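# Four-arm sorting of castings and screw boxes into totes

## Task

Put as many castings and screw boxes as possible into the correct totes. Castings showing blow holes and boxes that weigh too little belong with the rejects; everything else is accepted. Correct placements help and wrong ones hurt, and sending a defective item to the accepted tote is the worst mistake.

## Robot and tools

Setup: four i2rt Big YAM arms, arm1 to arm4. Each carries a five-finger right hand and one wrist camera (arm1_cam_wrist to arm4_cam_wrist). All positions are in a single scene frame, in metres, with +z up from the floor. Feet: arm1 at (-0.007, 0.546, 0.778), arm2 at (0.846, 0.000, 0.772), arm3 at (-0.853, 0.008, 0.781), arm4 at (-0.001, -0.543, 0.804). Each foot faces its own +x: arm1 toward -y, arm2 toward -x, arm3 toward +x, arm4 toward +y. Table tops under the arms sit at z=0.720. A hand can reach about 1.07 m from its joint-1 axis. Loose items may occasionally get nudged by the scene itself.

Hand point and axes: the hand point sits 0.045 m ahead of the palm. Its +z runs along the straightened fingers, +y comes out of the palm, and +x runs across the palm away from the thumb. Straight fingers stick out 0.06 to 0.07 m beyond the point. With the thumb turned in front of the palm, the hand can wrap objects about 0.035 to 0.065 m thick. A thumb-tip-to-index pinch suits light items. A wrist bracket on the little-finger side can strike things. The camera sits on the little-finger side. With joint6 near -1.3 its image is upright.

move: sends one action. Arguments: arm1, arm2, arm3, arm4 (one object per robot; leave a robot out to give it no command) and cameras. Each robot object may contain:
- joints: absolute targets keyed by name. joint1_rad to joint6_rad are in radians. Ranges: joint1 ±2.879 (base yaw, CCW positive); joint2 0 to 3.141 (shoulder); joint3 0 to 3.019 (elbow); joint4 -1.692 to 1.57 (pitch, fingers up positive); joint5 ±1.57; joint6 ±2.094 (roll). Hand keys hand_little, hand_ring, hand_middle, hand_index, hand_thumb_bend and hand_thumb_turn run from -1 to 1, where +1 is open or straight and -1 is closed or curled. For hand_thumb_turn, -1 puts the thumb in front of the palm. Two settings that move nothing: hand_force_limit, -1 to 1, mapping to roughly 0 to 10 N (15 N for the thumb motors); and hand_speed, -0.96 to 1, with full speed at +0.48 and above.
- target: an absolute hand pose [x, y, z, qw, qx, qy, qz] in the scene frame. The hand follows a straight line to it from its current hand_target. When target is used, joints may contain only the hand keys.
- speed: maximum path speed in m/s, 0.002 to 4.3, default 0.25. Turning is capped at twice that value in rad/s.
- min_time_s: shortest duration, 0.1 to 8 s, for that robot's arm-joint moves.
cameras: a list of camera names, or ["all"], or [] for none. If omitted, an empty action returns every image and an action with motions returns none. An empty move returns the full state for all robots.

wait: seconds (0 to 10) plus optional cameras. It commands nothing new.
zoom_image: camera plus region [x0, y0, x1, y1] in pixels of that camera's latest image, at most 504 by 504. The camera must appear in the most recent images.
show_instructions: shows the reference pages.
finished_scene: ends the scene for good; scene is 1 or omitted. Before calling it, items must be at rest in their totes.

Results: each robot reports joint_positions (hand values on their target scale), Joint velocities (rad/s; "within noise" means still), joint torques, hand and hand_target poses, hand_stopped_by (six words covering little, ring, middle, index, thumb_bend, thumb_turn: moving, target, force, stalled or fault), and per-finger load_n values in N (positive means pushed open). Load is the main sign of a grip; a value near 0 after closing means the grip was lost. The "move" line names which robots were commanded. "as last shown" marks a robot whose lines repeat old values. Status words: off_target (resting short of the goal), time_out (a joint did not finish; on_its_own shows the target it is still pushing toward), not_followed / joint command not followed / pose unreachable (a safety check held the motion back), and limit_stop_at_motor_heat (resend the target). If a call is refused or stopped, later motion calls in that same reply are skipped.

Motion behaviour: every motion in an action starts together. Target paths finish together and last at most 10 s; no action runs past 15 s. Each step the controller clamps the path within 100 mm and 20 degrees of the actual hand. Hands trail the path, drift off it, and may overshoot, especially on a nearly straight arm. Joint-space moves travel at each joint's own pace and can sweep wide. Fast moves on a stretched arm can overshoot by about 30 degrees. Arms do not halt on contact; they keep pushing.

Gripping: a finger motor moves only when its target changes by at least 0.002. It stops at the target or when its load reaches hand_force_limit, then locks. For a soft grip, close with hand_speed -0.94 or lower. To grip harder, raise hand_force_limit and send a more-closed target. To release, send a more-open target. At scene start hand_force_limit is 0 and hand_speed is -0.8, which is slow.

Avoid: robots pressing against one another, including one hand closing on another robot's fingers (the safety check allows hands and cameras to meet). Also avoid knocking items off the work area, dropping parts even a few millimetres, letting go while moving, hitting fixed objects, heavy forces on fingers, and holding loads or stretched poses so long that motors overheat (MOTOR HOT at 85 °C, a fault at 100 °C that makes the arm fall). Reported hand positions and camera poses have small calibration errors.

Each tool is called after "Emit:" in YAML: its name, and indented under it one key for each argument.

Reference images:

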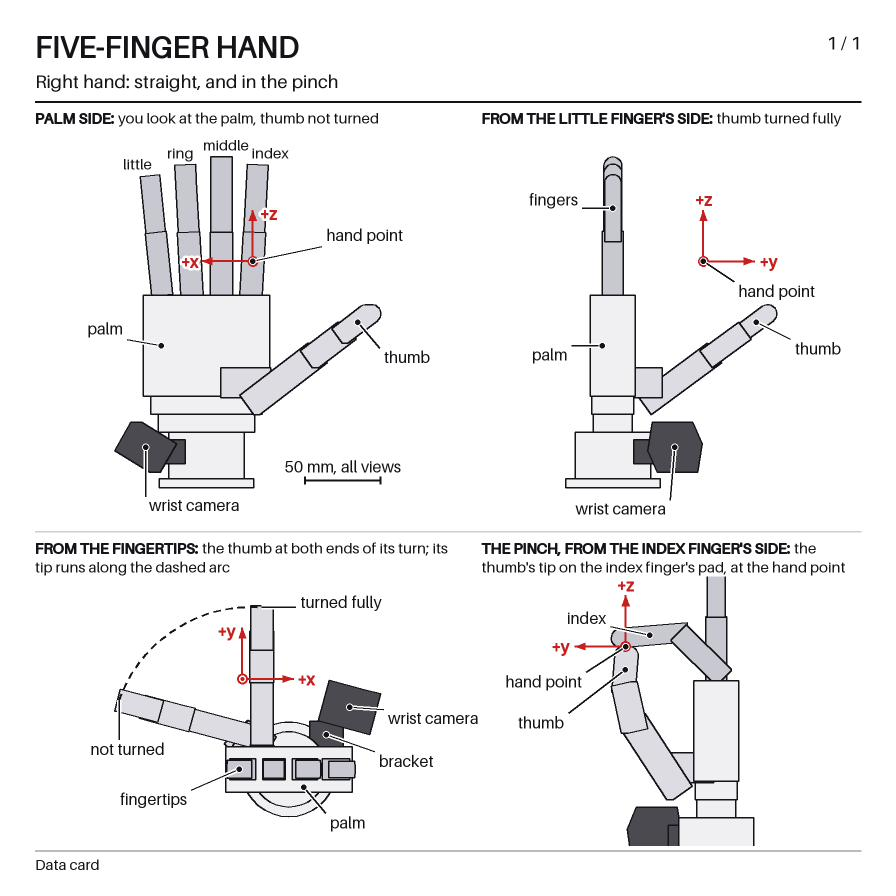

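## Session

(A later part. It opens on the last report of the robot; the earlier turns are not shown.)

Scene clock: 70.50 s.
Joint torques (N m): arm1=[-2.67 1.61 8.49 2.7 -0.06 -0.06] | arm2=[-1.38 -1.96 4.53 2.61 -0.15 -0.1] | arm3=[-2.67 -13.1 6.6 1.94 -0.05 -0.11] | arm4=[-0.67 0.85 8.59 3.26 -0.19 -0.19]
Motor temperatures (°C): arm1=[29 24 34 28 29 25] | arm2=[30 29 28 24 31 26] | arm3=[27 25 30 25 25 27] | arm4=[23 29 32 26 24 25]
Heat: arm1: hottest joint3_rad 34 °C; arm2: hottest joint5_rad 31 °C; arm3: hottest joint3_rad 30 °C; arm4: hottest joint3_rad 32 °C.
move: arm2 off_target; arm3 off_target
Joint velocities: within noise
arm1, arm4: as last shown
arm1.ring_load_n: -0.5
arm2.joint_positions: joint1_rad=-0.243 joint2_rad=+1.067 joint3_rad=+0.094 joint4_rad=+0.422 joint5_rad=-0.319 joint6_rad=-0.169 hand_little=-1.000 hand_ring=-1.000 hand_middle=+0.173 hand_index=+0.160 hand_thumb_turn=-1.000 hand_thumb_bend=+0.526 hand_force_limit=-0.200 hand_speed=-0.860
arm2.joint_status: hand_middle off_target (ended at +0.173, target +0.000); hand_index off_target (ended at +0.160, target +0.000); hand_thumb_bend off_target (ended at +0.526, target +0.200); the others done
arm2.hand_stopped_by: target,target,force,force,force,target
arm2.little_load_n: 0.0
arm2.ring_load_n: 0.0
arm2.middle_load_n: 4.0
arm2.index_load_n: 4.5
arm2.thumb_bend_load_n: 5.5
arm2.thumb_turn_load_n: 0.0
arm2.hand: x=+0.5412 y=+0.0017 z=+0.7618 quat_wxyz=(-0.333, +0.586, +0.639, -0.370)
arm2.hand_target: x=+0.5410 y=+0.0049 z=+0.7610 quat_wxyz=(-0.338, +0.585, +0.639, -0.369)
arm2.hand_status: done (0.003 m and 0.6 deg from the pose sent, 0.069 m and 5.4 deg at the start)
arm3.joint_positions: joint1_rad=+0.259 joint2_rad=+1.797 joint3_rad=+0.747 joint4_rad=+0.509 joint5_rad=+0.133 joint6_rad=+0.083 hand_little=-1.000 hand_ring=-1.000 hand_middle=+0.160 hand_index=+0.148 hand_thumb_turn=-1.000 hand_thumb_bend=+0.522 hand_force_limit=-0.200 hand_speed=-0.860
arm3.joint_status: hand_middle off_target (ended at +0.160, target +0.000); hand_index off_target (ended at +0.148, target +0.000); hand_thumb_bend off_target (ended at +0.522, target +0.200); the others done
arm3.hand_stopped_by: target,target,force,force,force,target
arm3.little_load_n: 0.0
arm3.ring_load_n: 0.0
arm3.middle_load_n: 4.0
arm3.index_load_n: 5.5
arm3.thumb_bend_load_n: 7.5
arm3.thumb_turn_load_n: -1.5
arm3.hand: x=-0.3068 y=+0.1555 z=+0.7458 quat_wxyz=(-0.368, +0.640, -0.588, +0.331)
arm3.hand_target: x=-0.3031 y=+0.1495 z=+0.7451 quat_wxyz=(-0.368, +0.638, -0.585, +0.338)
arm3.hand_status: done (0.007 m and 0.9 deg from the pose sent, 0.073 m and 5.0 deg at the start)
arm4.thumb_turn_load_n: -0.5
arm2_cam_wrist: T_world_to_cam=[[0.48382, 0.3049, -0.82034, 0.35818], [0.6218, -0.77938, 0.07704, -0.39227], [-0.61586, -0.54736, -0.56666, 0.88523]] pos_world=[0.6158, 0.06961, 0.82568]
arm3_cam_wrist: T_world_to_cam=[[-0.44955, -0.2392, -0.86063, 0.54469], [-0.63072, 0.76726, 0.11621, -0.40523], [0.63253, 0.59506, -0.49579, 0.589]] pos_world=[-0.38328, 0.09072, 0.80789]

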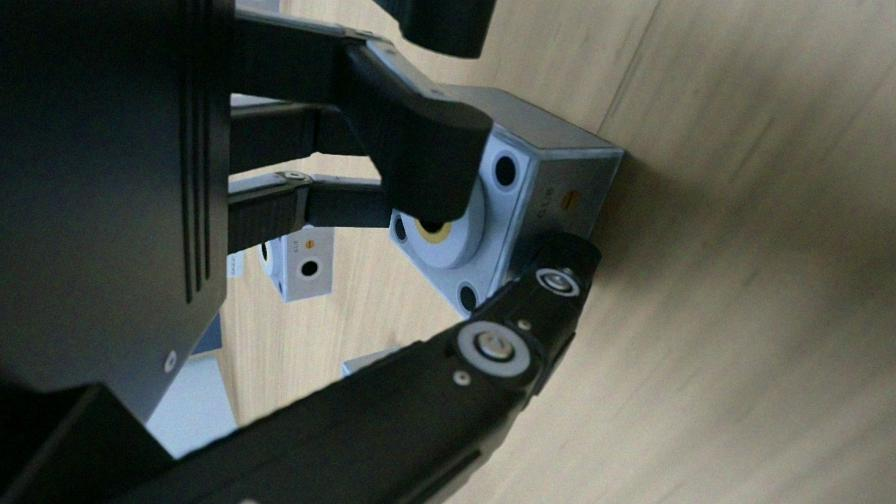

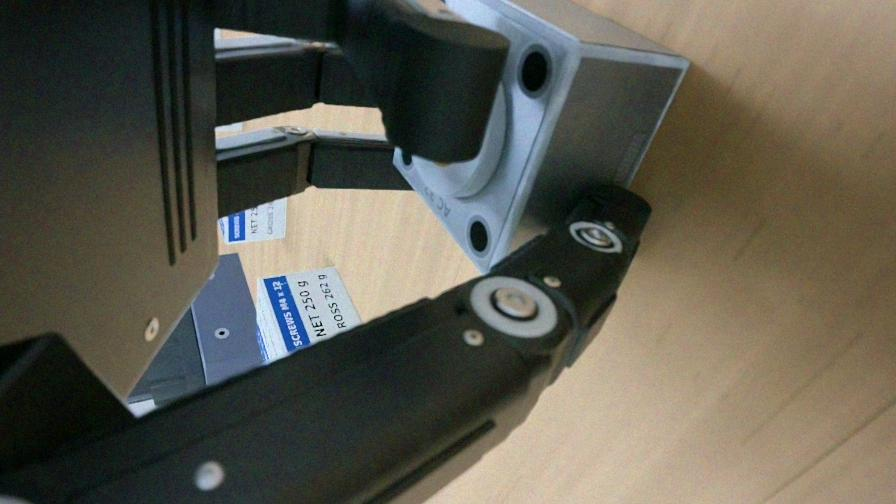

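Emit:
move:
  arm3: {"target": [-0.48, 0.42, 1.075, 0.4183, -0.418, -0.570, -0.570], "speed": 0.7}
  arm2: {"target": [0.48, -0.42, 1.075, 0.570, 0.570, -0.418, 0.4183], "speed": 0.7}
  cameras: ["arm1_cam_wrist", "arm4_cam_wrist"]

Emit:
zoom_image:
  camera: "arm1_cam_wrist"
  region: [340, 220, 500, 350]

Emit:
zoom_image:
  camera: "arm4_cam_wrist"
  region: [340, 200, 540, 360]

Scene clock: 73.93 s.
Joint torques (N m): arm1=[-2.73 1.55 8.47 2.7 -0.06 -0.06] | arm2=[-1.14 -1.96 5.56 2.03 -0.11 0.03] | arm3=[-0.85 -11.81 14.76 0.94 -0.19 -0.25] | arm4=[-0.62 0.79 8.61 3.29 -0.19 -0.2]
Motor temperatures (°C): arm1=[29 24 35 28 29 25] | arm2=[30 29 28 24 31 26] | arm3=[27 25 31 25 25 27] | arm4=[23 29 33 26 24 25]
Heat: arm1: hottest joint3_rad 35 °C; arm2: hottest joint5_rad 31 °C; arm3: hottest joint3_rad 31 °C; arm4: hottest joint3_rad 33 °C.
move: arm2 not_followed; arm3 off_target
Joint velocities: within noise
arm1.joint_positions: joint1_rad=-1.296 joint2_rad=+0.259 joint3_rad=+0.442 joint4_rad=-0.017 joint5_rad=+0.002 joint6_rad=-1.290 hand_little=+1.000 hand_ring=+1.000 hand_middle=+1.000 hand_index=+1.000 hand_thumb_turn=+1.000 hand_thumb_bend=+1.000 hand_force_limit=+0.000 hand_speed=-0.800
arm1.joint_status: not commanded
arm1.hand_stopped_by: target,target,target,target,target,target
arm1.little_load_n: 0.0
arm1.ring_load_n: 0.0
arm1.middle_load_n: 0.0
arm1.index_load_n: 0.0
arm1.thumb_bend_load_n: 0.0
arm1.thumb_turn_load_n: 0.0
arm1.hand: x=-0.3287 y=+0.5029 z=+1.1401 quat_wxyz=(+0.734, +0.002, -0.646, +0.211)
arm1.hand_target: x=-0.3261 y=+0.5050 z=+1.1531 quat_wxyz=(+0.746, +0.005, -0.632, +0.209)
arm1.hand_status: not commanded
arm2.joint_positions: joint1_rad=-0.132 joint2_rad=+1.008 joint3_rad=+0.034 joint4_rad=+0.499 joint5_rad=-0.272 joint6_rad=-0.195 hand_little=-1.000 hand_ring=-1.000 hand_middle=+0.173 hand_index=+0.161 hand_thumb_turn=-1.000 hand_thumb_bend=+0.526 hand_force_limit=-0.200 hand_speed=-0.860
arm2.joint_status: not commanded
arm2.hand_stopped_by: target,target,force,force,force,target
arm2.little_load_n: 0.0
arm2.ring_load_n: 0.0
arm2.middle_load_n: 3.5
arm2.index_load_n: 4.0
arm2.thumb_bend_load_n: 6.5
arm2.thumb_turn_load_n: 0.0
arm2.on_its_own: joint1_rad is held at -0.138, not at its first target -0.252; joint4_rad is held at +0.499, not at its first target +0.438; joint5_rad is held at -0.273, not at its first target -0.320
arm2.hand: x=+0.5491 y=-0.0228 z=+0.7655 quat_wxyz=(-0.358, +0.536, +0.661, -0.385)
arm2.hand_target: x=+0.5438 y=-0.0209 z=+0.7699 quat_wxyz=(-0.361, +0.536, +0.657, -0.387)
arm2.hand_status: not_followed (0.508 m and 140.7 deg from the pose sent, 0.529 m and 147.7 deg at the start; pose on its path clipped on 47 of 64 steps; a joint's target at an end of its range on 51 of 64 steps)
arm3.joint_positions: joint1_rad=+0.623 joint2_rad=+1.309 joint3_rad=+0.638 joint4_rad=+0.574 joint5_rad=-0.949 joint6_rad=-1.858 hand_little=-1.000 hand_ring=-1.000 hand_middle=+0.160 hand_index=+0.148 hand_thumb_turn=-1.000 hand_thumb_bend=+0.522 hand_force_limit=-0.200 hand_speed=-0.860
arm3.joint_status: not commanded
arm3.hand_stopped_by: target,target,force,force,force,target
arm3.little_load_n: 0.0
arm3.ring_load_n: 0.5
arm3.middle_load_n: 3.0
arm3.index_load_n: 5.0
arm3.thumb_bend_load_n: 7.0
arm3.thumb_turn_load_n: 0.5
arm3.hand: x=-0.4890 y=+0.4066 z=+1.0234 quat_wxyz=(-0.432, +0.459, +0.561, +0.537)
arm3.hand_target: x=-0.4828 y=+0.4173 z=+1.0749 quat_wxyz=(-0.419, +0.418, +0.570, +0.570)
arm3.hand_status: off_target (0.054 m and 6.4 deg from the pose sent, 0.456 m and 148.0 deg at the start)
arm4: as last shown
arm4.thumb_turn_load_n: 0.0
pose unreachable (arm2 arm): on one or more control steps of this call this arm could not follow its commanded pose, so it was not sent that pose on those steps. On the call's last step it was still not sent that pose. It may still have moved: this result reports where it is.
cause: moving toward the commanded pose would bring two parts of the arm too close to each other.
arm1_cam_wrist: T_world_to_cam=[[-0.34234, 0.93957, -0.00351, -0.5734], [0.35041, 0.12421, -0.92832, 1.10709], [-0.87179, -0.31903, -0.37176, 0.41394]] pos_world=[-0.22336, 0.5333, 1.17961]
arm4_cam_wrist: T_world_to_cam=[[0.2816, -0.9594, -0.01582, -0.55046], [-0.35772, -0.08967, -0.92951, 1.15676], [0.89036, 0.26742, -0.36845, 0.39035]] pos_world=[0.22126, -0.52878, 1.21034]

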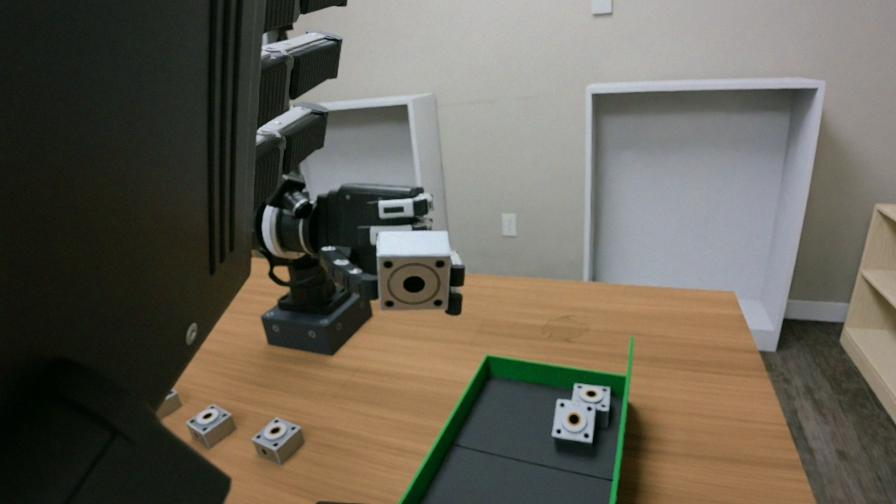

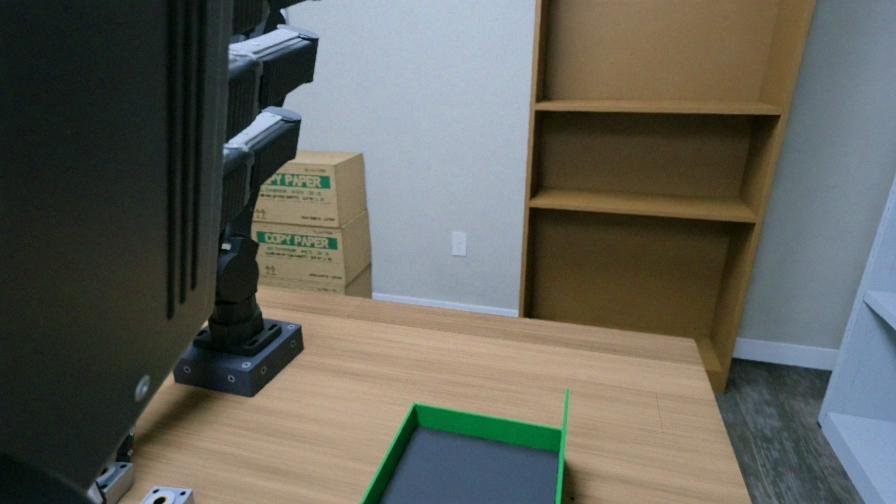

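Scaled by 3.150 from the camera's image (finer frame: 1280x720).

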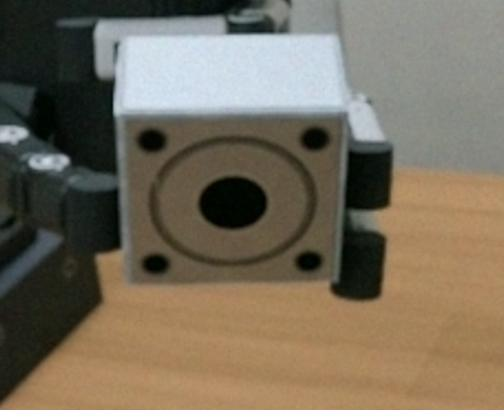

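Scaled by 2.520 from the camera's image (finer frame: 1280x720).

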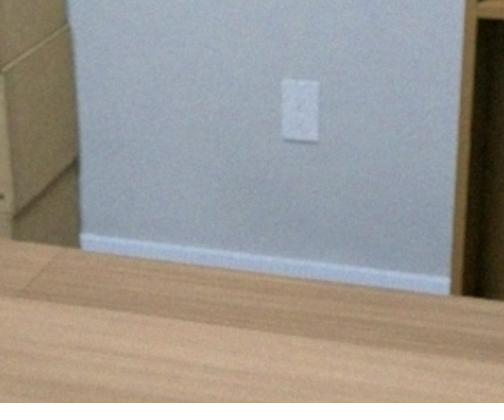

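Emit:
move:
  arm3: {"target": [-0.634, 0.522, 0.81, 0.5, -0.866, 0, 0], "speed": 0.7}
  arm2: {"target": [0.51, 0.0, 0.88, 0.3536, -0.6124, -0.6124, 0.3536], "speed": 0.3}

Emit:
move:
  arm3: {"target": [-0.634, 0.522, 0.757, 0.5, -0.866, 0, 0], "speed": 0.1}
  arm2: {"target": [0.48, -0.42, 1.075, 0.570, 0.570, -0.418, 0.4183], "speed": 0.7}
  cameras: ["arm3_cam_wrist", "arm4_cam_wrist"]

Scene clock: 76.70 s.
Joint torques (N m): arm1=[-2.67 1.55 8.47 2.7 -0.06 -0.06] | arm2=[-1.2 -2.9 10.96 1.87 0.05 0.1] | arm3=[-0.44 -14.68 12.03 0.91 -0.48 0.13] | arm4=[-0.56 0.91 8.59 3.29 -0.19 -0.2]
Motor temperatures (°C): arm1=[29 24 35 28 29 25] | arm2=[30 29 28 24 31 26] | arm3=[27 26 31 25 25 27] | arm4=[23 29 33 26 24 25]
Heat: arm1: hottest joint3_rad 35 °C; arm2: hottest joint5_rad 31 °C; arm3: hottest joint3_rad 31 °C; arm4: hottest joint3_rad 33 °C.
move: arm2 off_target; arm3 off_target
Joint velocities: within noise
arm1, arm4: as last shown
arm1.middle_load_n: -0.5
arm2.joint_positions: joint1_rad=-0.132 joint2_rad=+0.710 joint3_rad=+0.298 joint4_rad=-0.175 joint5_rad=-0.150 joint6_rad=-0.084 hand_little=-1.000 hand_ring=-1.000 hand_middle=+0.173 hand_index=+0.161 hand_thumb_turn=-1.000 hand_thumb_bend=+0.526 hand_force_limit=-0.200 hand_speed=-0.860
arm2.joint_status: not commanded
arm2.hand_stopped_by: target,target,force,force,force,target
arm2.little_load_n: 0.0
arm2.ring_load_n: 0.0
arm2.middle_load_n: 3.0
arm2.index_load_n: 4.0
arm2.thumb_bend_load_n: 6.5
arm2.thumb_turn_load_n: 0.0
arm2.hand: x=+0.5284 y=-0.0046 z=+0.8484 quat_wxyz=(-0.331, +0.619, +0.627, -0.337)
arm2.hand_target: x=+0.5111 y=-0.0003 z=+0.8799 quat_wxyz=(-0.354, +0.612, +0.612, -0.354)
arm2.hand_status: off_target (0.037 m and 3.6 deg from the pose sent, 0.123 m and 11.0 deg at the start)
arm3.joint_positions: joint1_rad=+0.988 joint2_rad=+1.684 joint3_rad=+0.803 joint4_rad=+0.210 joint5_rad=-0.496 joint6_rad=-0.337 hand_little=-1.000 hand_ring=-1.000 hand_middle=+0.160 hand_index=+0.148 hand_thumb_turn=-1.000 hand_thumb_bend=+0.522 hand_force_limit=-0.200 hand_speed=-0.860
arm3.joint_status: not commanded
arm3.hand_stopped_by: target,target,force,force,force,target
arm3.little_load_n: 0.0
arm3.ring_load_n: 0.0
arm3.middle_load_n: 3.5
arm3.index_load_n: 4.5
arm3.thumb_bend_load_n: 7.5
arm3.thumb_turn_load_n: 0.0
arm3.hand: x=-0.6441 y=+0.4961 z=+0.7856 quat_wxyz=(-0.478, +0.878, -0.006, -0.009)
arm3.hand_target: x=-0.6349 y=+0.5205 z=+0.8109 quat_wxyz=(-0.500, +0.866, +0.000, +0.000)
arm3.hand_status: off_target (0.037 m and 3.2 deg from the pose sent, 0.283 m and 104.3 deg at the start)
pictures: none

Scene clock: 79.93 s.
Joint torques (N m): arm1=[-2.73 1.61 8.49 2.7 -0.06 -0.07] | arm2=[-0.03 -9.29 10.3 1.99 0.01 -0.28] | arm3=[-0.44 -11.99 9.24 2.02 -0.24 0.04] | arm4=[-0.67 0.85 8.61 3.29 -0.19 -0.21]
Motor temperatures (°C): arm1=[29 24 35 28 29 25] | arm2=[30 29 29 24 31 26] | arm3=[27 26 31 25 25 27] | arm4=[23 29 33 26 24 25]
Heat: arm1: hottest joint3_rad 35 °C; arm2: hottest joint5_rad 31 °C; arm3: hottest joint3_rad 31 °C; arm4: hottest joint3_rad 33 °C.
move: arm2 off_target; arm3 off_target
Joint velocities: within noise
arm1, arm4: as last shown
arm1.middle_load_n: 0.0
arm1.index_load_n: -0.5
arm2.joint_positions: joint1_rad=+0.659 joint2_rad=+1.263 joint3_rad=+0.664 joint4_rad=+0.550 joint5_rad=-0.929 joint6_rad=-1.847 hand_little=-1.000 hand_ring=-1.000 hand_middle=+0.173 hand_index=+0.161 hand_thumb_turn=-1.000 hand_thumb_bend=+0.526 hand_force_limit=-0.200 hand_speed=-0.860
arm2.joint_status: not commanded
arm2.hand_stopped_by: target,target,force,force,force,target
arm2.little_load_n: 0.0
arm2.ring_load_n: 0.0
arm2.middle_load_n: 2.5
arm2.index_load_n: 6.0
arm2.thumb_bend_load_n: 6.0
arm2.thumb_turn_load_n: 0.0
arm2.hand: x=+0.4860 y=-0.4094 z=+1.0365 quat_wxyz=(-0.545, -0.564, +0.450, -0.428)
arm2.hand_target: x=+0.4817 y=-0.4184 z=+1.0751 quat_wxyz=(-0.570, -0.570, +0.418, -0.419)
arm2.hand_status: off_target (0.040 m and 4.9 deg from the pose sent, 0.476 m and 152.3 deg at the start)
arm3.joint_positions: joint1_rad=+0.989 joint2_rad=+1.783 joint3_rad=+0.803 joint4_rad=+0.336 joint5_rad=-0.501 joint6_rad=-0.325 hand_little=-1.000 hand_ring=-1.000 hand_middle=+0.160 hand_index=+0.148 hand_thumb_turn=-1.000 hand_thumb_bend=+0.522 hand_force_limit=-0.200 hand_speed=-0.860
arm3.joint_status: not commanded
arm3.hand_stopped_by: target,target,force,force,force,target
arm3.little_load_n: 0.0
arm3.ring_load_n: 0.0
arm3.middle_load_n: 3.0
arm3.index_load_n: 4.5
arm3.thumb_bend_load_n: 7.0
arm3.thumb_turn_load_n: 1.5
arm3.hand: x=-0.6401 y=+0.5061 z=+0.7554 quat_wxyz=(-0.489, +0.872, -0.006, -0.007)
arm3.hand_target: x=-0.6343 y=+0.5214 z=+0.7575 quat_wxyz=(-0.500, +0.866, +0.000, +0.000)
arm3.hand_status: off_target (0.017 m and 1.8 deg from the pose sent, 0.040 m and 3.2 deg at the start)
arm4.index_load_n: 0.5
arm3_cam_wrist: T_world_to_cam=[[0.18663, -0.48207, -0.85602, 1.01363], [-0.82207, -0.55373, 0.13262, -0.35185], [-0.53794, 0.67896, -0.49964, -0.19286]] pos_world=[-0.58216, 0.42476, 0.818]
arm4_cam_wrist: T_world_to_cam=[[0.2816, -0.9594, -0.01582, -0.55046], [-0.35772, -0.08967, -0.92951, 1.15676], [0.89036, 0.26742, -0.36845, 0.39035]] pos_world=[0.22126, -0.52878, 1.21034]

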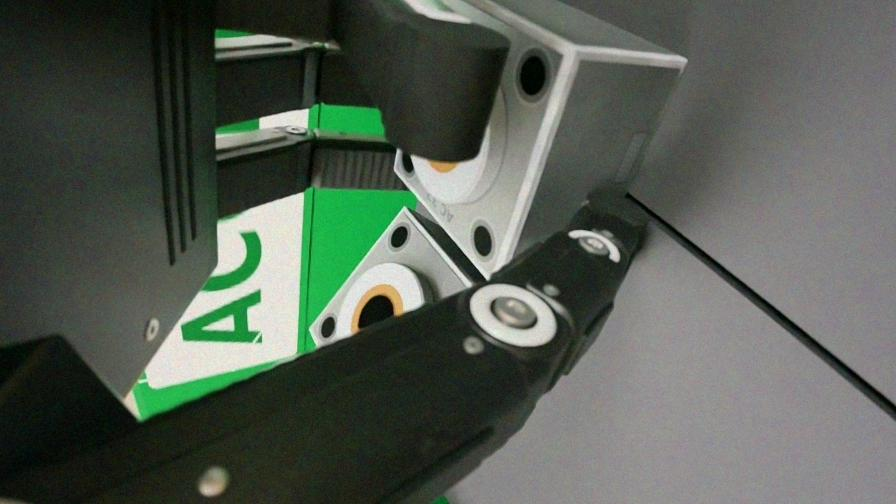

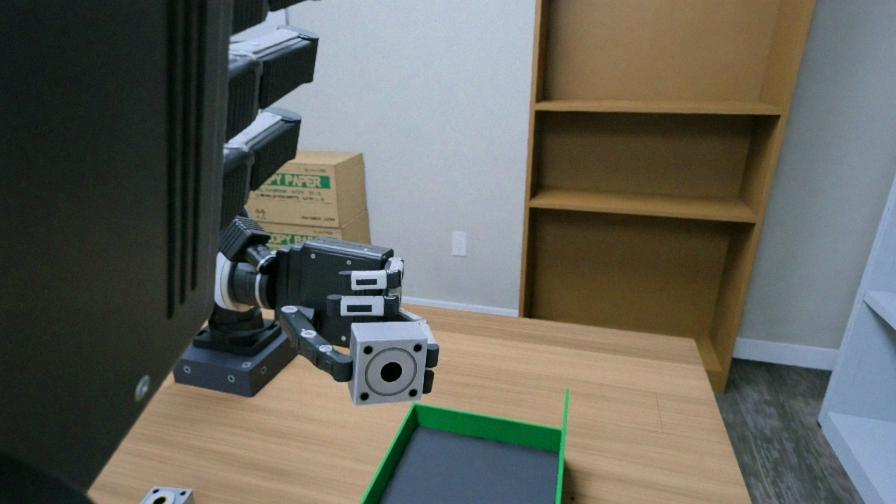

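Emit:
zoom_image:
  camera: "arm4_cam_wrist"
  region: [320, 290, 460, 420]

Scaled by 3.600 from the camera's image (finer frame: 1280x720).

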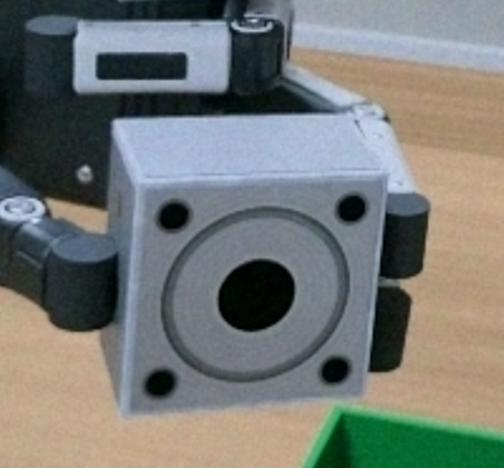

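Emit:
move:
  arm3: {"joints": {"hand_speed": -0.5, "hand_index": 0.35, "hand_middle": 0.35, "hand_thumb_bend": 0.78}}
  arm2: {"target": [0.745, -0.517, 0.83, 0, 0, -0.866, 0.5], "speed": 0.7}
  cameras: ["arm2_cam_wrist"]

Scene clock: 82.73 s.
Joint torques (N m): arm1=[-2.73 1.61 8.47 2.7 -0.06 -0.07] | arm2=[-0.03 -9.93 8.44 2.81 -0.34 0.19] | arm3=[-0.62 -12.45 9.11 1.39 -0.29 0.01] | arm4=[-0.62 1.03 8.61 3.29 -0.19 -0.2]
Motor temperatures (°C): arm1=[29 24 35 28 29 25] | arm2=[30 29 29 24 31 26] | arm3=[27 26 31 25 25 27] | arm4=[23 29 33 26 24 25]
Heat: arm1: hottest joint3_rad 35 °C; arm2: hottest joint5_rad 31 °C; arm3: hottest joint3_rad 31 °C; arm4: hottest joint3_rad 33 °C.
move: arm2 off_target; arm3 done
Joint velocities: within noise
arm1, arm4: as last shown
arm1.index_load_n: 0.0
arm2.joint_positions: joint1_rad=+1.255 joint2_rad=+1.483 joint3_rad=+0.687 joint4_rad=+0.199 joint5_rad=-0.281 joint6_rad=-0.193 hand_little=-1.000 hand_ring=-1.000 hand_middle=+0.173 hand_index=+0.161 hand_thumb_turn=-1.000 hand_thumb_bend=+0.526 hand_force_limit=-0.200 hand_speed=-0.860
arm2.joint_status: not commanded
arm2.hand_stopped_by: target,target,force,force,force,target
arm2.little_load_n: 0.0
arm2.ring_load_n: 0.0
arm2.middle_load_n: 3.5
arm2.index_load_n: 3.5
arm2.thumb_bend_load_n: 6.0
arm2.thumb_turn_load_n: 0.0
arm2.hand: x=+0.7463 y=-0.4932 z=+0.8088 quat_wxyz=(+0.000, +0.001, +0.880, -0.474)
arm2.hand_target: x=+0.7453 y=-0.5155 z=+0.8306 quat_wxyz=(+0.000, +0.000, +0.866, -0.500)
arm2.hand_status: off_target (0.032 m and 3.4 deg from the pose sent, 0.348 m and 105.7 deg at the start)
arm3.joint_positions: joint1_rad=+0.989 joint2_rad=+1.790 joint3_rad=+0.803 joint4_rad=+0.350 joint5_rad=-0.499 joint6_rad=-0.325 hand_little=-1.000 hand_ring=-1.000 hand_middle=+0.350 hand_index=+0.350 hand_thumb_turn=-1.000 hand_thumb_bend=+0.780 hand_force_limit=-0.200 hand_speed=-0.500
arm3.joint_status: all done
arm3.hand_stopped_by: target,target,target,target,target,target
arm3.little_load_n: 0.0
arm3.ring_load_n: 0.0
arm3.middle_load_n: 0.0
arm3.index_load_n: -0.5
arm3.thumb_bend_load_n: -0.5
arm3.thumb_turn_load_n: 0.0
arm3.hand: x=-0.6389 y=+0.5074 z=+0.7539 quat_wxyz=(-0.491, +0.871, -0.006, -0.005)
arm3.hand_target: x=-0.6343 y=+0.5214 z=+0.7575 quat_wxyz=(-0.500, +0.866, +0.000, +0.000)
arm3.hand_status: not commanded
arm4.index_load_n: 0.0
arm2_cam_wrist: T_world_to_cam=[[-0.26495, 0.55363, -0.78949, 1.10493], [0.83423, 0.54223, 0.10027, -0.43455], [0.4836, -0.63205, -0.60551, -0.06364]] pos_world=[0.68604, -0.41631, 0.87738]

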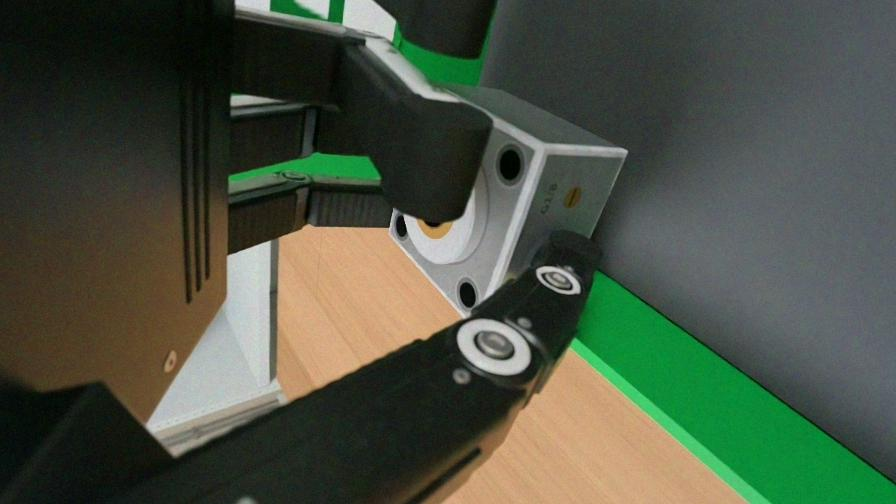

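Emit:
move:
  arm3: {"target": [-0.60, 0.45, 0.87, 0.5, -0.866, 0, 0], "speed": 0.3}
  arm2: {"target": [0.722, -0.515, 0.795, 0, 0, -0.866, 0.5], "speed": 0.15}

Emit:
move:
  arm3: {"target": [-0.285, 0.034, 0.83, 0.3536, -0.6124, 0.6124, -0.3536], "speed": 0.6, "joints": {"hand_speed": 0.3, "hand_index": 0.6, "hand_middle": 0.6, "hand_thumb_bend": 0.75}}
  arm2: {"target": [0.722, -0.513, 0.773, 0, 0, -0.866, 0.5], "speed": 0.06}
  cameras: ["arm2_cam_wrist", "arm3_cam_wrist"]

Scene clock: 84.47 s.
Joint torques (N m): arm1=[-2.73 1.55 8.5 2.71 -0.06 -0.07] | arm2=[-1.26 -10.4 7.16 2.78 -0.13 -0.08] | arm3=[-1.79 -11.28 11.04 0.38 -0.48 -0.14] | arm4=[-0.62 0.97 8.65 3.3 -0.19 -0.2]
Motor temperatures (°C): arm1=[29 24 35 28 29 25] | arm2=[30 29 29 24 31 26] | arm3=[27 26 31 25 25 27] | arm4=[23 29 33 26 24 25]
Heat: arm1: hottest joint3_rad 35 °C; arm2: hottest joint5_rad 31 °C; arm3: hottest joint3_rad 31 °C; arm4: hottest joint3_rad 33 °C.
move: arm2 off_target; arm3 off_target
Joint velocities: within noise
arm1, arm4: as last shown
arm2.joint_positions: joint1_rad=+1.216 joint2_rad=+1.581 joint3_rad=+0.687 joint4_rad=+0.301 joint5_rad=-0.333 joint6_rad=-0.197 hand_little=-1.000 hand_ring=-1.000 hand_middle=+0.173 hand_index=+0.161 hand_thumb_turn=-1.000 hand_thumb_bend=+0.526 hand_force_limit=-0.200 hand_speed=-0.860
arm2.joint_status: not commanded
arm2.hand_stopped_by: target,target,force,force,force,target
arm2.little_load_n: 0.0
arm2.ring_load_n: -0.5
arm2.middle_load_n: 4.0
arm2.index_load_n: 3.5
arm2.thumb_bend_load_n: 6.0
arm2.thumb_turn_load_n: 0.0
arm2.hand: x=+0.7334 y=-0.4986 z=+0.7815 quat_wxyz=(+0.011, +0.004, +0.877, -0.481)
arm2.hand_target: x=+0.7222 y=-0.5142 z=+0.7955 quat_wxyz=(+0.000, +0.000, +0.866, -0.500)
arm2.hand_status: off_target (0.024 m and 2.8 deg from the pose sent, 0.035 m and 3.4 deg at the start)
arm3.joint_positions: joint1_rad=+0.835 joint2_rad=+1.472 joint3_rad=+0.803 joint4_rad=-0.013 joint5_rad=-0.626 joint6_rad=-0.425 hand_little=-1.000 hand_ring=-1.000 hand_middle=+0.350 hand_index=+0.350 hand_thumb_turn=-1.000 hand_thumb_bend=+0.780 hand_force_limit=-0.200 hand_speed=-0.500
arm3.joint_status: not commanded
arm3.hand_stopped_by: target,target,target,target,target,target
arm3.little_load_n: 0.0
arm3.ring_load_n: 0.0
arm3.middle_load_n: 0.0
arm3.index_load_n: 0.0
arm3.thumb_bend_load_n: 0.0
arm3.thumb_turn_load_n: 0.0
arm3.hand: x=-0.6073 y=+0.4438 z=+0.8634 quat_wxyz=(-0.497, +0.868, -0.007, -0.006)
arm3.hand_target: x=-0.6001 y=+0.4499 z=+0.8702 quat_wxyz=(-0.500, +0.866, +0.000, +0.000)
arm3.hand_status: off_target (0.012 m and 1.1 deg from the pose sent, 0.135 m and 1.5 deg at the start)
arm4.little_load_n: -0.5
arm4.middle_load_n: -0.5
pictures: none

Scene clock: 86.73 s.
Joint torques (N m): arm1=[-2.73 1.61 8.47 2.7 -0.06 -0.06] | arm2=[-1.32 -9.05 5.72 2.58 -0.08 -0.09] | arm3=[-2.55 -11.22 11.7 1.78 -0.05 0.13] | arm4=[-0.56 0.85 8.59 3.29 -0.19 -0.2]
Motor temperatures (°C): arm1=[29 24 36 28 29 25] | arm2=[30 29 29 24 31 26] | arm3=[27 26 31 25 25 27] | arm4=[23 29 33 26 24 25]
Heat: arm1: hottest joint3_rad 36 °C; arm2: hottest joint5_rad 31 °C; arm3: hottest joint3_rad 31 °C; arm4: hottest joint3_rad 33 °C.
move: arm2 done; arm3 off_target
Joint velocities: within noise
arm1: as last shown
arm2.joint_positions: joint1_rad=+1.215 joint2_rad=+1.618 joint3_rad=+0.687 joint4_rad=+0.381 joint5_rad=-0.336 joint6_rad=-0.198 hand_little=-1.000 hand_ring=-1.000 hand_middle=+0.173 hand_index=+0.161 hand_thumb_turn=-1.000 hand_thumb_bend=+0.526 hand_force_limit=-0.200 hand_speed=-0.860
arm2.joint_status: not commanded
arm2.hand_stopped_by: target,target,force,force,force,target
arm2.little_load_n: 0.0
arm2.ring_load_n: 0.5
arm2.middle_load_n: 1.5
arm2.index_load_n: 6.0
arm2.thumb_bend_load_n: 6.0
arm2.thumb_turn_load_n: 0.5
arm2.hand: x=+0.7295 y=-0.5086 z=+0.7774 quat_wxyz=(+0.005, -0.001, +0.867, -0.498)
arm2.hand_target: x=+0.7221 y=-0.5127 z=+0.7731 quat_wxyz=(+0.000, +0.000, +0.866, -0.500)
arm2.hand_status: done (0.010 m and 0.6 deg from the pose sent, 0.020 m and 2.9 deg at the start)
arm3.joint_positions: joint1_rad=+0.004 joint2_rad=+1.572 joint3_rad=+0.752 joint4_rad=+0.250 joint5_rad=-0.006 joint6_rad=-0.021 hand_little=-1.000 hand_ring=-1.000 hand_middle=+0.600 hand_index=+0.600 hand_thumb_turn=-1.000 hand_thumb_bend=+0.750 hand_force_limit=-0.200 hand_speed=+0.300
arm3.joint_status: all done
arm3.hand_stopped_by: target,target,target,target,target,target
arm3.little_load_n: 0.0
arm3.ring_load_n: 0.0
arm3.middle_load_n: 0.0
arm3.index_load_n: 0.0
arm3.thumb_bend_load_n: 0.0
arm3.thumb_turn_load_n: 0.0
arm3.hand: x=-0.3091 y=+0.0340 z=+0.8152 quat_wxyz=(-0.338, +0.625, -0.616, +0.341)
arm3.hand_target: x=-0.2865 y=+0.0340 z=+0.8306 quat_wxyz=(-0.354, +0.612, -0.612, +0.353)
arm3.hand_status: off_target (0.028 m and 2.7 deg from the pose sent, 0.522 m and 89.6 deg at the start)
arm4.joint_positions: joint1_rad=-1.292 joint2_rad=+0.256 joint3_rad=+0.448 joint4_rad=-0.027 joint5_rad=+0.004 joint6_rad=-1.291 hand_little=+1.000 hand_ring=+1.000 hand_middle=+1.000 hand_index=+1.000 hand_thumb_turn=+1.000 hand_thumb_bend=+1.000 hand_force_limit=+0.000 hand_speed=-0.800
arm4.joint_status: not commanded
arm4.hand_stopped_by: target,target,target,target,target,target
arm4.little_load_n: 0.0
arm4.ring_load_n: 0.0
arm4.middle_load_n: 0.0
arm4.index_load_n: 0.0
arm4.thumb_bend_load_n: 0.0
arm4.thumb_turn_load_n: 0.0
arm4.hand: x=+0.3215 y=-0.5020 z=+1.1661 quat_wxyz=(-0.207, +0.648, +0.000, +0.733)
arm4.hand_target: x=+0.3204 y=-0.5046 z=+1.1767 quat_wxyz=(-0.205, +0.635, +0.002, +0.745)
arm4.hand_status: not commanded
arm2_cam_wrist: T_world_to_cam=[[-0.26327, 0.50736, -0.82053, 1.08359], [0.82903, 0.55395, 0.07653, -0.38092], [0.49336, -0.6601, -0.56645, -0.13591]] pos_world=[0.66812, -0.42847, 0.84128]
arm3_cam_wrist: T_world_to_cam=[[-0.49623, -0.21735, -0.84054, 0.54289], [-0.56252, 0.81794, 0.12059, -0.30574], [0.6613, 0.53266, -0.52816, 0.73461]] pos_world=[-0.38839, -0.02322, 0.88118]

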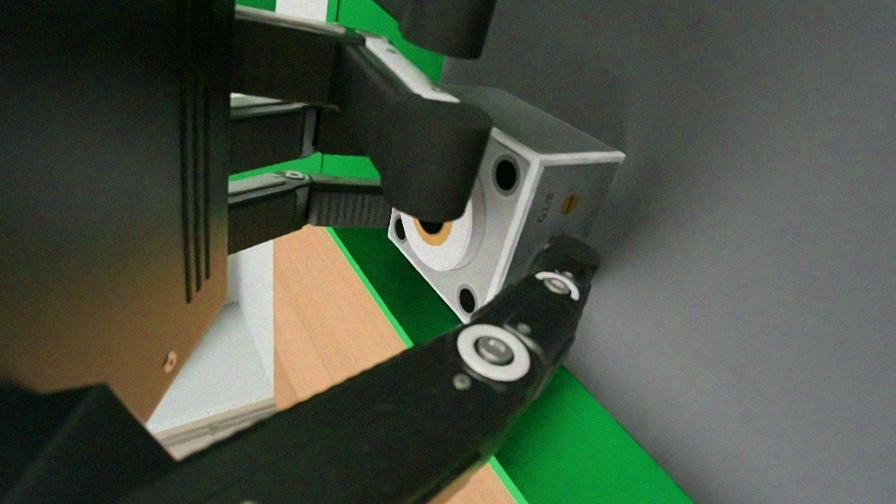

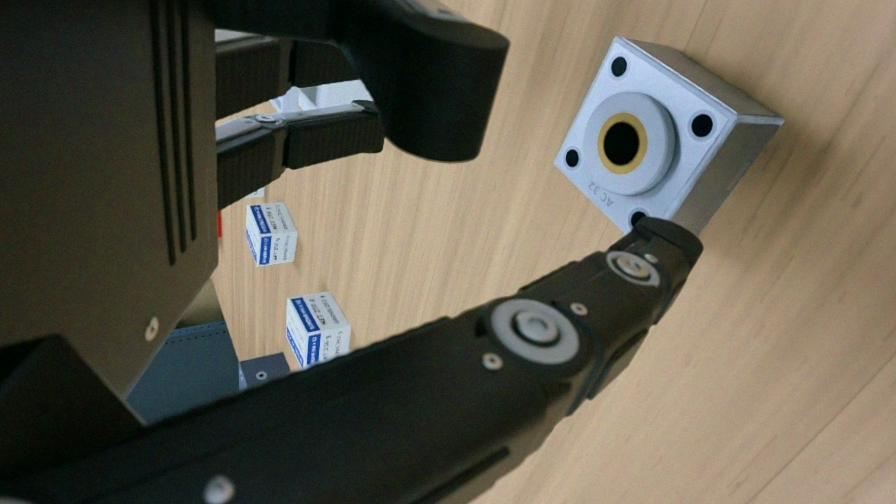

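Emit:
move:
  arm3: {"target": [-0.289, 0.038, 0.745, 0.3231, -0.5596, 0.661, -0.3817], "speed": 0.2, "joints": {"hand_speed": -0.86, "hand_force_limit": -0.2, "hand_index": 0.0, "hand_middle": 0.0, "hand_thumb_bend": 0.2}}
  arm2: {"joints": {"hand_speed": -0.5, "hand_index": 0.36, "hand_middle": 0.36, "hand_thumb_bend": 0.78}}
  cameras: ["arm3_cam_wrist"]

Scene clock: 89.57 s.
Joint torques (N m): arm1=[-2.73 1.61 8.47 2.71 -0.06 -0.06] | arm2=[-1.32 -9.76 5.65 2.43 -0.08 -0.08] | arm3=[-1.38 -12.86 6.01 1.81 0.02 0.1] | arm4=[-0.62 0.79 8.64 3.29 -0.19 -0.2]
Motor temperatures (°C): arm1=[29 24 36 28 29 25] | arm2=[30 29 28 24 31 26] | arm3=[27 26 31 25 25 27] | arm4=[23 29 33 26 24 25]
Heat: arm1: hottest joint3_rad 36 °C; arm2: hottest joint5_rad 31 °C; arm3: hottest joint3_rad 31 °C; arm4: hottest joint3_rad 33 °C.
move: arm2 done; arm3 off_target
Joint velocities: within noise
arm1, arm4: as last shown
arm1.little_load_n: -0.5
arm2.joint_positions: joint1_rad=+1.215 joint2_rad=+1.627 joint3_rad=+0.687 joint4_rad=+0.385 joint5_rad=-0.336 joint6_rad=-0.198 hand_little=-1.000 hand_ring=-1.000 hand_middle=+0.360 hand_index=+0.360 hand_thumb_turn=-1.000 hand_thumb_bend=+0.780 hand_force_limit=-0.200 hand_speed=-0.500
arm2.joint_status: all done
arm2.hand_stopped_by: target,target,target,target,target,target
arm2.little_load_n: 0.0
arm2.ring_load_n: 0.0
arm2.middle_load_n: 0.0
arm2.index_load_n: 0.0
arm2.thumb_bend_load_n: 0.0
arm2.thumb_turn_load_n: 0.0
arm2.hand: x=+0.7297 y=-0.5082 z=+0.7738 quat_wxyz=(+0.006, -0.001, +0.868, -0.496)
arm2.hand_target: x=+0.7221 y=-0.5127 z=+0.7731 quat_wxyz=(+0.000, +0.000, +0.866, -0.500)
arm2.hand_status: not commanded
arm3.joint_positions: joint1_rad=+0.060 joint2_rad=+1.786 joint3_rad=+0.743 joint4_rad=+0.508 joint5_rad=+0.192 joint6_rad=+0.096 hand_little=-1.000 hand_ring=-1.000 hand_middle=+0.161 hand_index=+0.148 hand_thumb_turn=-1.000 hand_thumb_bend=+0.521 hand_force_limit=-0.200 hand_speed=-0.860
arm3.joint_status: hand_middle off_target (ended at +0.161, target +0.000); hand_index off_target (ended at +0.148, target +0.000); hand_thumb_bend off_target (ended at +0.521, target +0.200); the others done
arm3.hand_stopped_by: target,target,force,force,force,target
arm3.little_load_n: 0.0
arm3.ring_load_n: 0.5
arm3.middle_load_n: 5.0
arm3.index_load_n: 4.0
arm3.thumb_bend_load_n: 6.5
arm3.thumb_turn_load_n: 0.0
arm3.hand: x=-0.2880 y=+0.0337 z=+0.7493 quat_wxyz=(-0.319, +0.562, -0.660, +0.384)
arm3.hand_target: x=-0.2890 y=+0.0380 z=+0.7451 quat_wxyz=(-0.323, +0.560, -0.661, +0.382)
arm3.hand_status: done (0.006 m and 0.6 deg from the pose sent, 0.073 m and 10.4 deg at the start)
arm4.ring_load_n: -0.5
arm3_cam_wrist: T_world_to_cam=[[-0.48959, -0.13434, -0.86154, 0.51263], [-0.41665, 0.904, 0.09581, -0.22802], [0.76597, 0.40587, -0.49856, 0.69822]] pos_world=[-0.37884, -0.00839, 0.81161]

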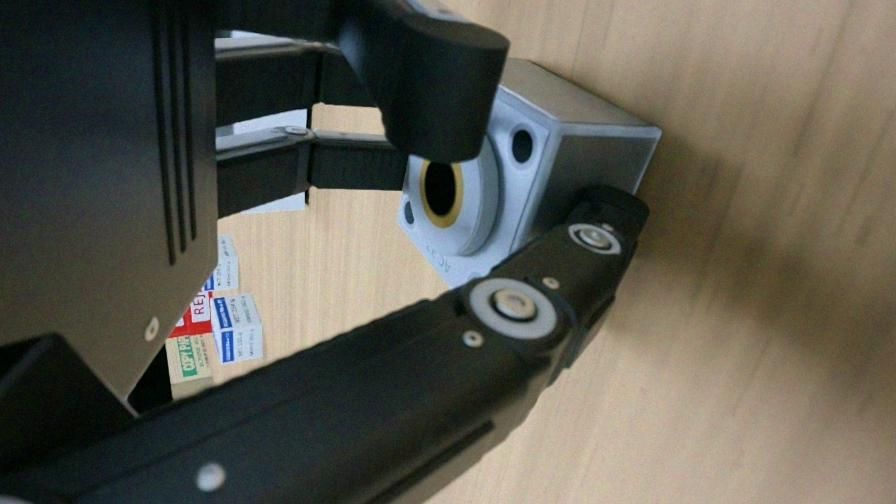

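Emit:
move:
  arm3: {"target": [-0.48, 0.42, 1.075, 0.4183, -0.418, -0.570, -0.570], "speed": 0.7}
  arm2: {"target": [0.66, -0.44, 0.87, 0, 0, -0.866, 0.5], "speed": 0.2}
  arm4: {"target": [0.178, -0.300, 0.85, 0.4977, -0.8621, 0.083, -0.0479], "speed": 0.4, "joints": {"hand_speed": 0.3, "hand_thumb_turn": -1, "hand_thumb_bend": 0.85, "hand_ring": -1, "hand_little": -1, "hand_index": 0.68, "hand_middle": 0.68}}
  cameras: ["arm1_cam_wrist", "arm4_cam_wrist"]

Emit:
zoom_image:
  camera: "arm1_cam_wrist"
  region: [340, 220, 500, 350]

Scene clock: 94.50 s.
Joint torques (N m): arm1=[-2.67 1.61 8.49 2.7 -0.06 -0.07] | arm2=[-1.14 -9.76 8.02 1.47 -0.32 -0.1] | arm3=[-0.62 -11.22 14.57 0.73 -0.16 -0.28] | arm4=[0.79 -2.32 6.57 2.81 -0.5 0]
Motor temperatures (°C): arm1=[29 24 36 28 29 25] | arm2=[30 29 28 24 31 26] | arm3=[26 26 31 25 25 27] | arm4=[23 29 33 26 24 25]
Heat: arm1: hottest joint3_rad 36 °C; arm2: hottest joint5_rad 31 °C; arm3: hottest joint3_rad 31 °C; arm4: hottest joint3_rad 33 °C.
move: arm2 off_target; arm3 off_target; arm4 done
Joint velocities: within noise
arm1: as last shown
arm1.little_load_n: 0.0
arm1.middle_load_n: -0.5
arm2.joint_positions: joint1_rad=+0.981 joint2_rad=+1.337 joint3_rad=+0.687 joint4_rad=+0.015 joint5_rad=-0.527 joint6_rad=-0.335 hand_little=-1.000 hand_ring=-1.000 hand_middle=+0.360 hand_index=+0.360 hand_thumb_turn=-1.000 hand_thumb_bend=+0.780 hand_force_limit=-0.200 hand_speed=-0.500
arm2.joint_status: not commanded
arm2.hand_stopped_by: target,target,target,target,target,target
arm2.little_load_n: 0.0
arm2.ring_load_n: 0.0
arm2.middle_load_n: 0.0
arm2.index_load_n: 0.0
arm2.thumb_bend_load_n: 0.0
arm2.thumb_turn_load_n: 0.0
arm2.hand: x=+0.6691 y=-0.4333 z=+0.8546 quat_wxyz=(+0.011, +0.005, +0.872, -0.489)
arm2.hand_target: x=+0.6603 y=-0.4398 z=+0.8700 quat_wxyz=(+0.000, +0.000, +0.866, -0.500)
arm2.hand_status: off_target (0.019 m and 2.0 deg from the pose sent, 0.137 m and 0.8 deg at the start)
arm3.joint_positions: joint1_rad=+0.623 joint2_rad=+1.310 joint3_rad=+0.640 joint4_rad=+0.574 joint5_rad=-0.949 joint6_rad=-1.857 hand_little=-1.000 hand_ring=-1.000 hand_middle=+0.161 hand_index=+0.148 hand_thumb_turn=-1.000 hand_thumb_bend=+0.521 hand_force_limit=-0.200 hand_speed=-0.860
arm3.joint_status: not commanded
arm3.hand_stopped_by: target,target,force,force,force,target
arm3.little_load_n: 0.0
arm3.ring_load_n: 0.0
arm3.middle_load_n: 3.5
arm3.index_load_n: 5.0
arm3.thumb_bend_load_n: 7.0
arm3.thumb_turn_load_n: 0.0
arm3.hand: x=-0.4887 y=+0.4068 z=+1.0240 quat_wxyz=(-0.432, +0.459, +0.561, +0.537)
arm3.hand_target: x=-0.4827 y=+0.4175 z=+1.0749 quat_wxyz=(-0.419, +0.418, +0.570, +0.571)
arm3.hand_status: off_target (0.053 m and 6.3 deg from the pose sent, 0.541 m and 155.6 deg at the start)
arm4.joint_positions: joint1_rad=-1.075 joint2_rad=+0.909 joint3_rad=+0.284 joint4_rad=-0.114 joint5_rad=-0.724 joint6_rad=-0.542 hand_little=-1.000 hand_ring=-1.000 hand_middle=+0.680 hand_index=+0.680 hand_thumb_turn=-1.000 hand_thumb_bend=+0.850 hand_force_limit=+0.000 hand_speed=+0.300
arm4.joint_status: all done
arm4.hand_stopped_by: target,target,target,target,target,target
arm4.little_load_n: 0.0
arm4.ring_load_n: 0.0
arm4.middle_load_n: 0.0
arm4.index_load_n: 0.0
arm4.thumb_bend_load_n: 0.0
arm4.thumb_turn_load_n: 0.5
arm4.hand: x=+0.1787 y=-0.3045 z=+0.8490 quat_wxyz=(-0.492, +0.865, -0.088, +0.048)
arm4.hand_target: x=+0.1779 y=-0.3003 z=+0.8501 quat_wxyz=(-0.498, +0.862, -0.083, +0.048)
arm4.hand_status: done (0.005 m and 0.9 deg from the pose sent, 0.402 m and 91.7 deg at the start)
arm1_cam_wrist: T_world_to_cam=[[-0.34234, 0.93957, -0.00351, -0.5734], [0.35041, 0.12421, -0.92832, 1.10709], [-0.87179, -0.31903, -0.37176, 0.41394]] pos_world=[-0.22336, 0.5333, 1.17961]
arm4_cam_wrist: T_world_to_cam=[[0.15019, -0.52794, -0.83589, 0.52533], [-0.92268, -0.37853, 0.0733, -0.00972], [-0.35511, 0.76026, -0.54398, 0.86941]] pos_world=[0.22087, -0.38731, 0.91278]

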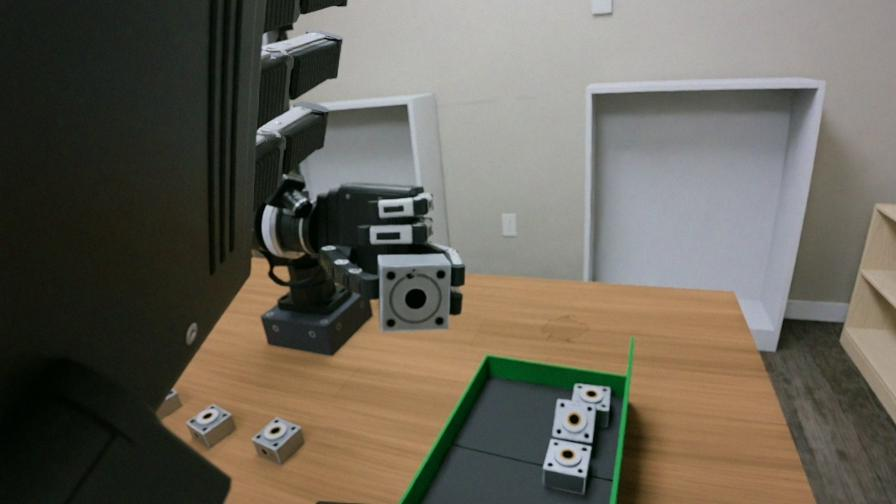

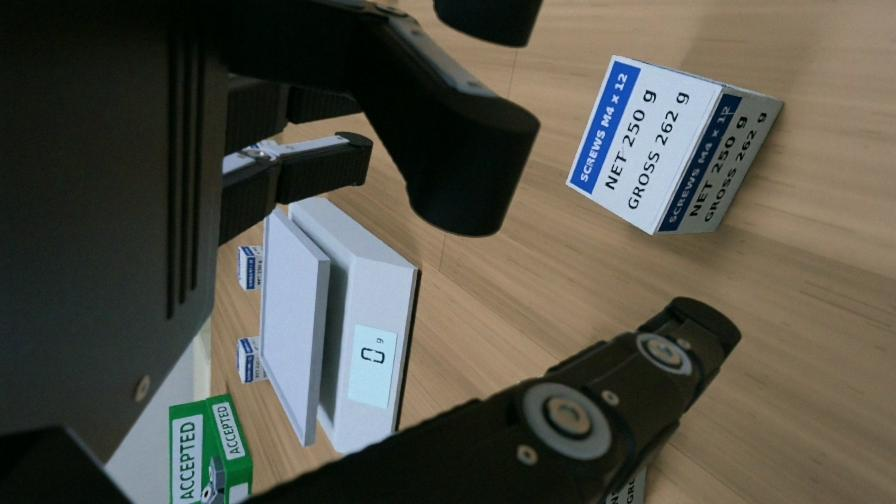

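Scaled by 3.150 from the camera's image (finer frame: 1280x720).

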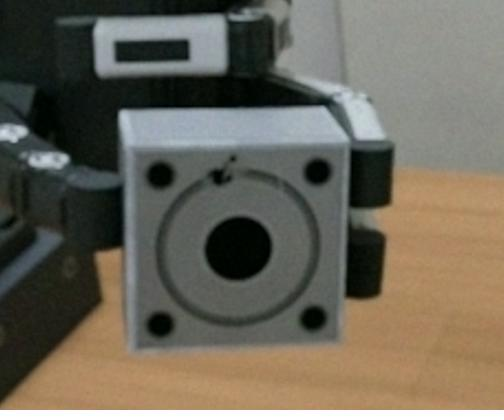

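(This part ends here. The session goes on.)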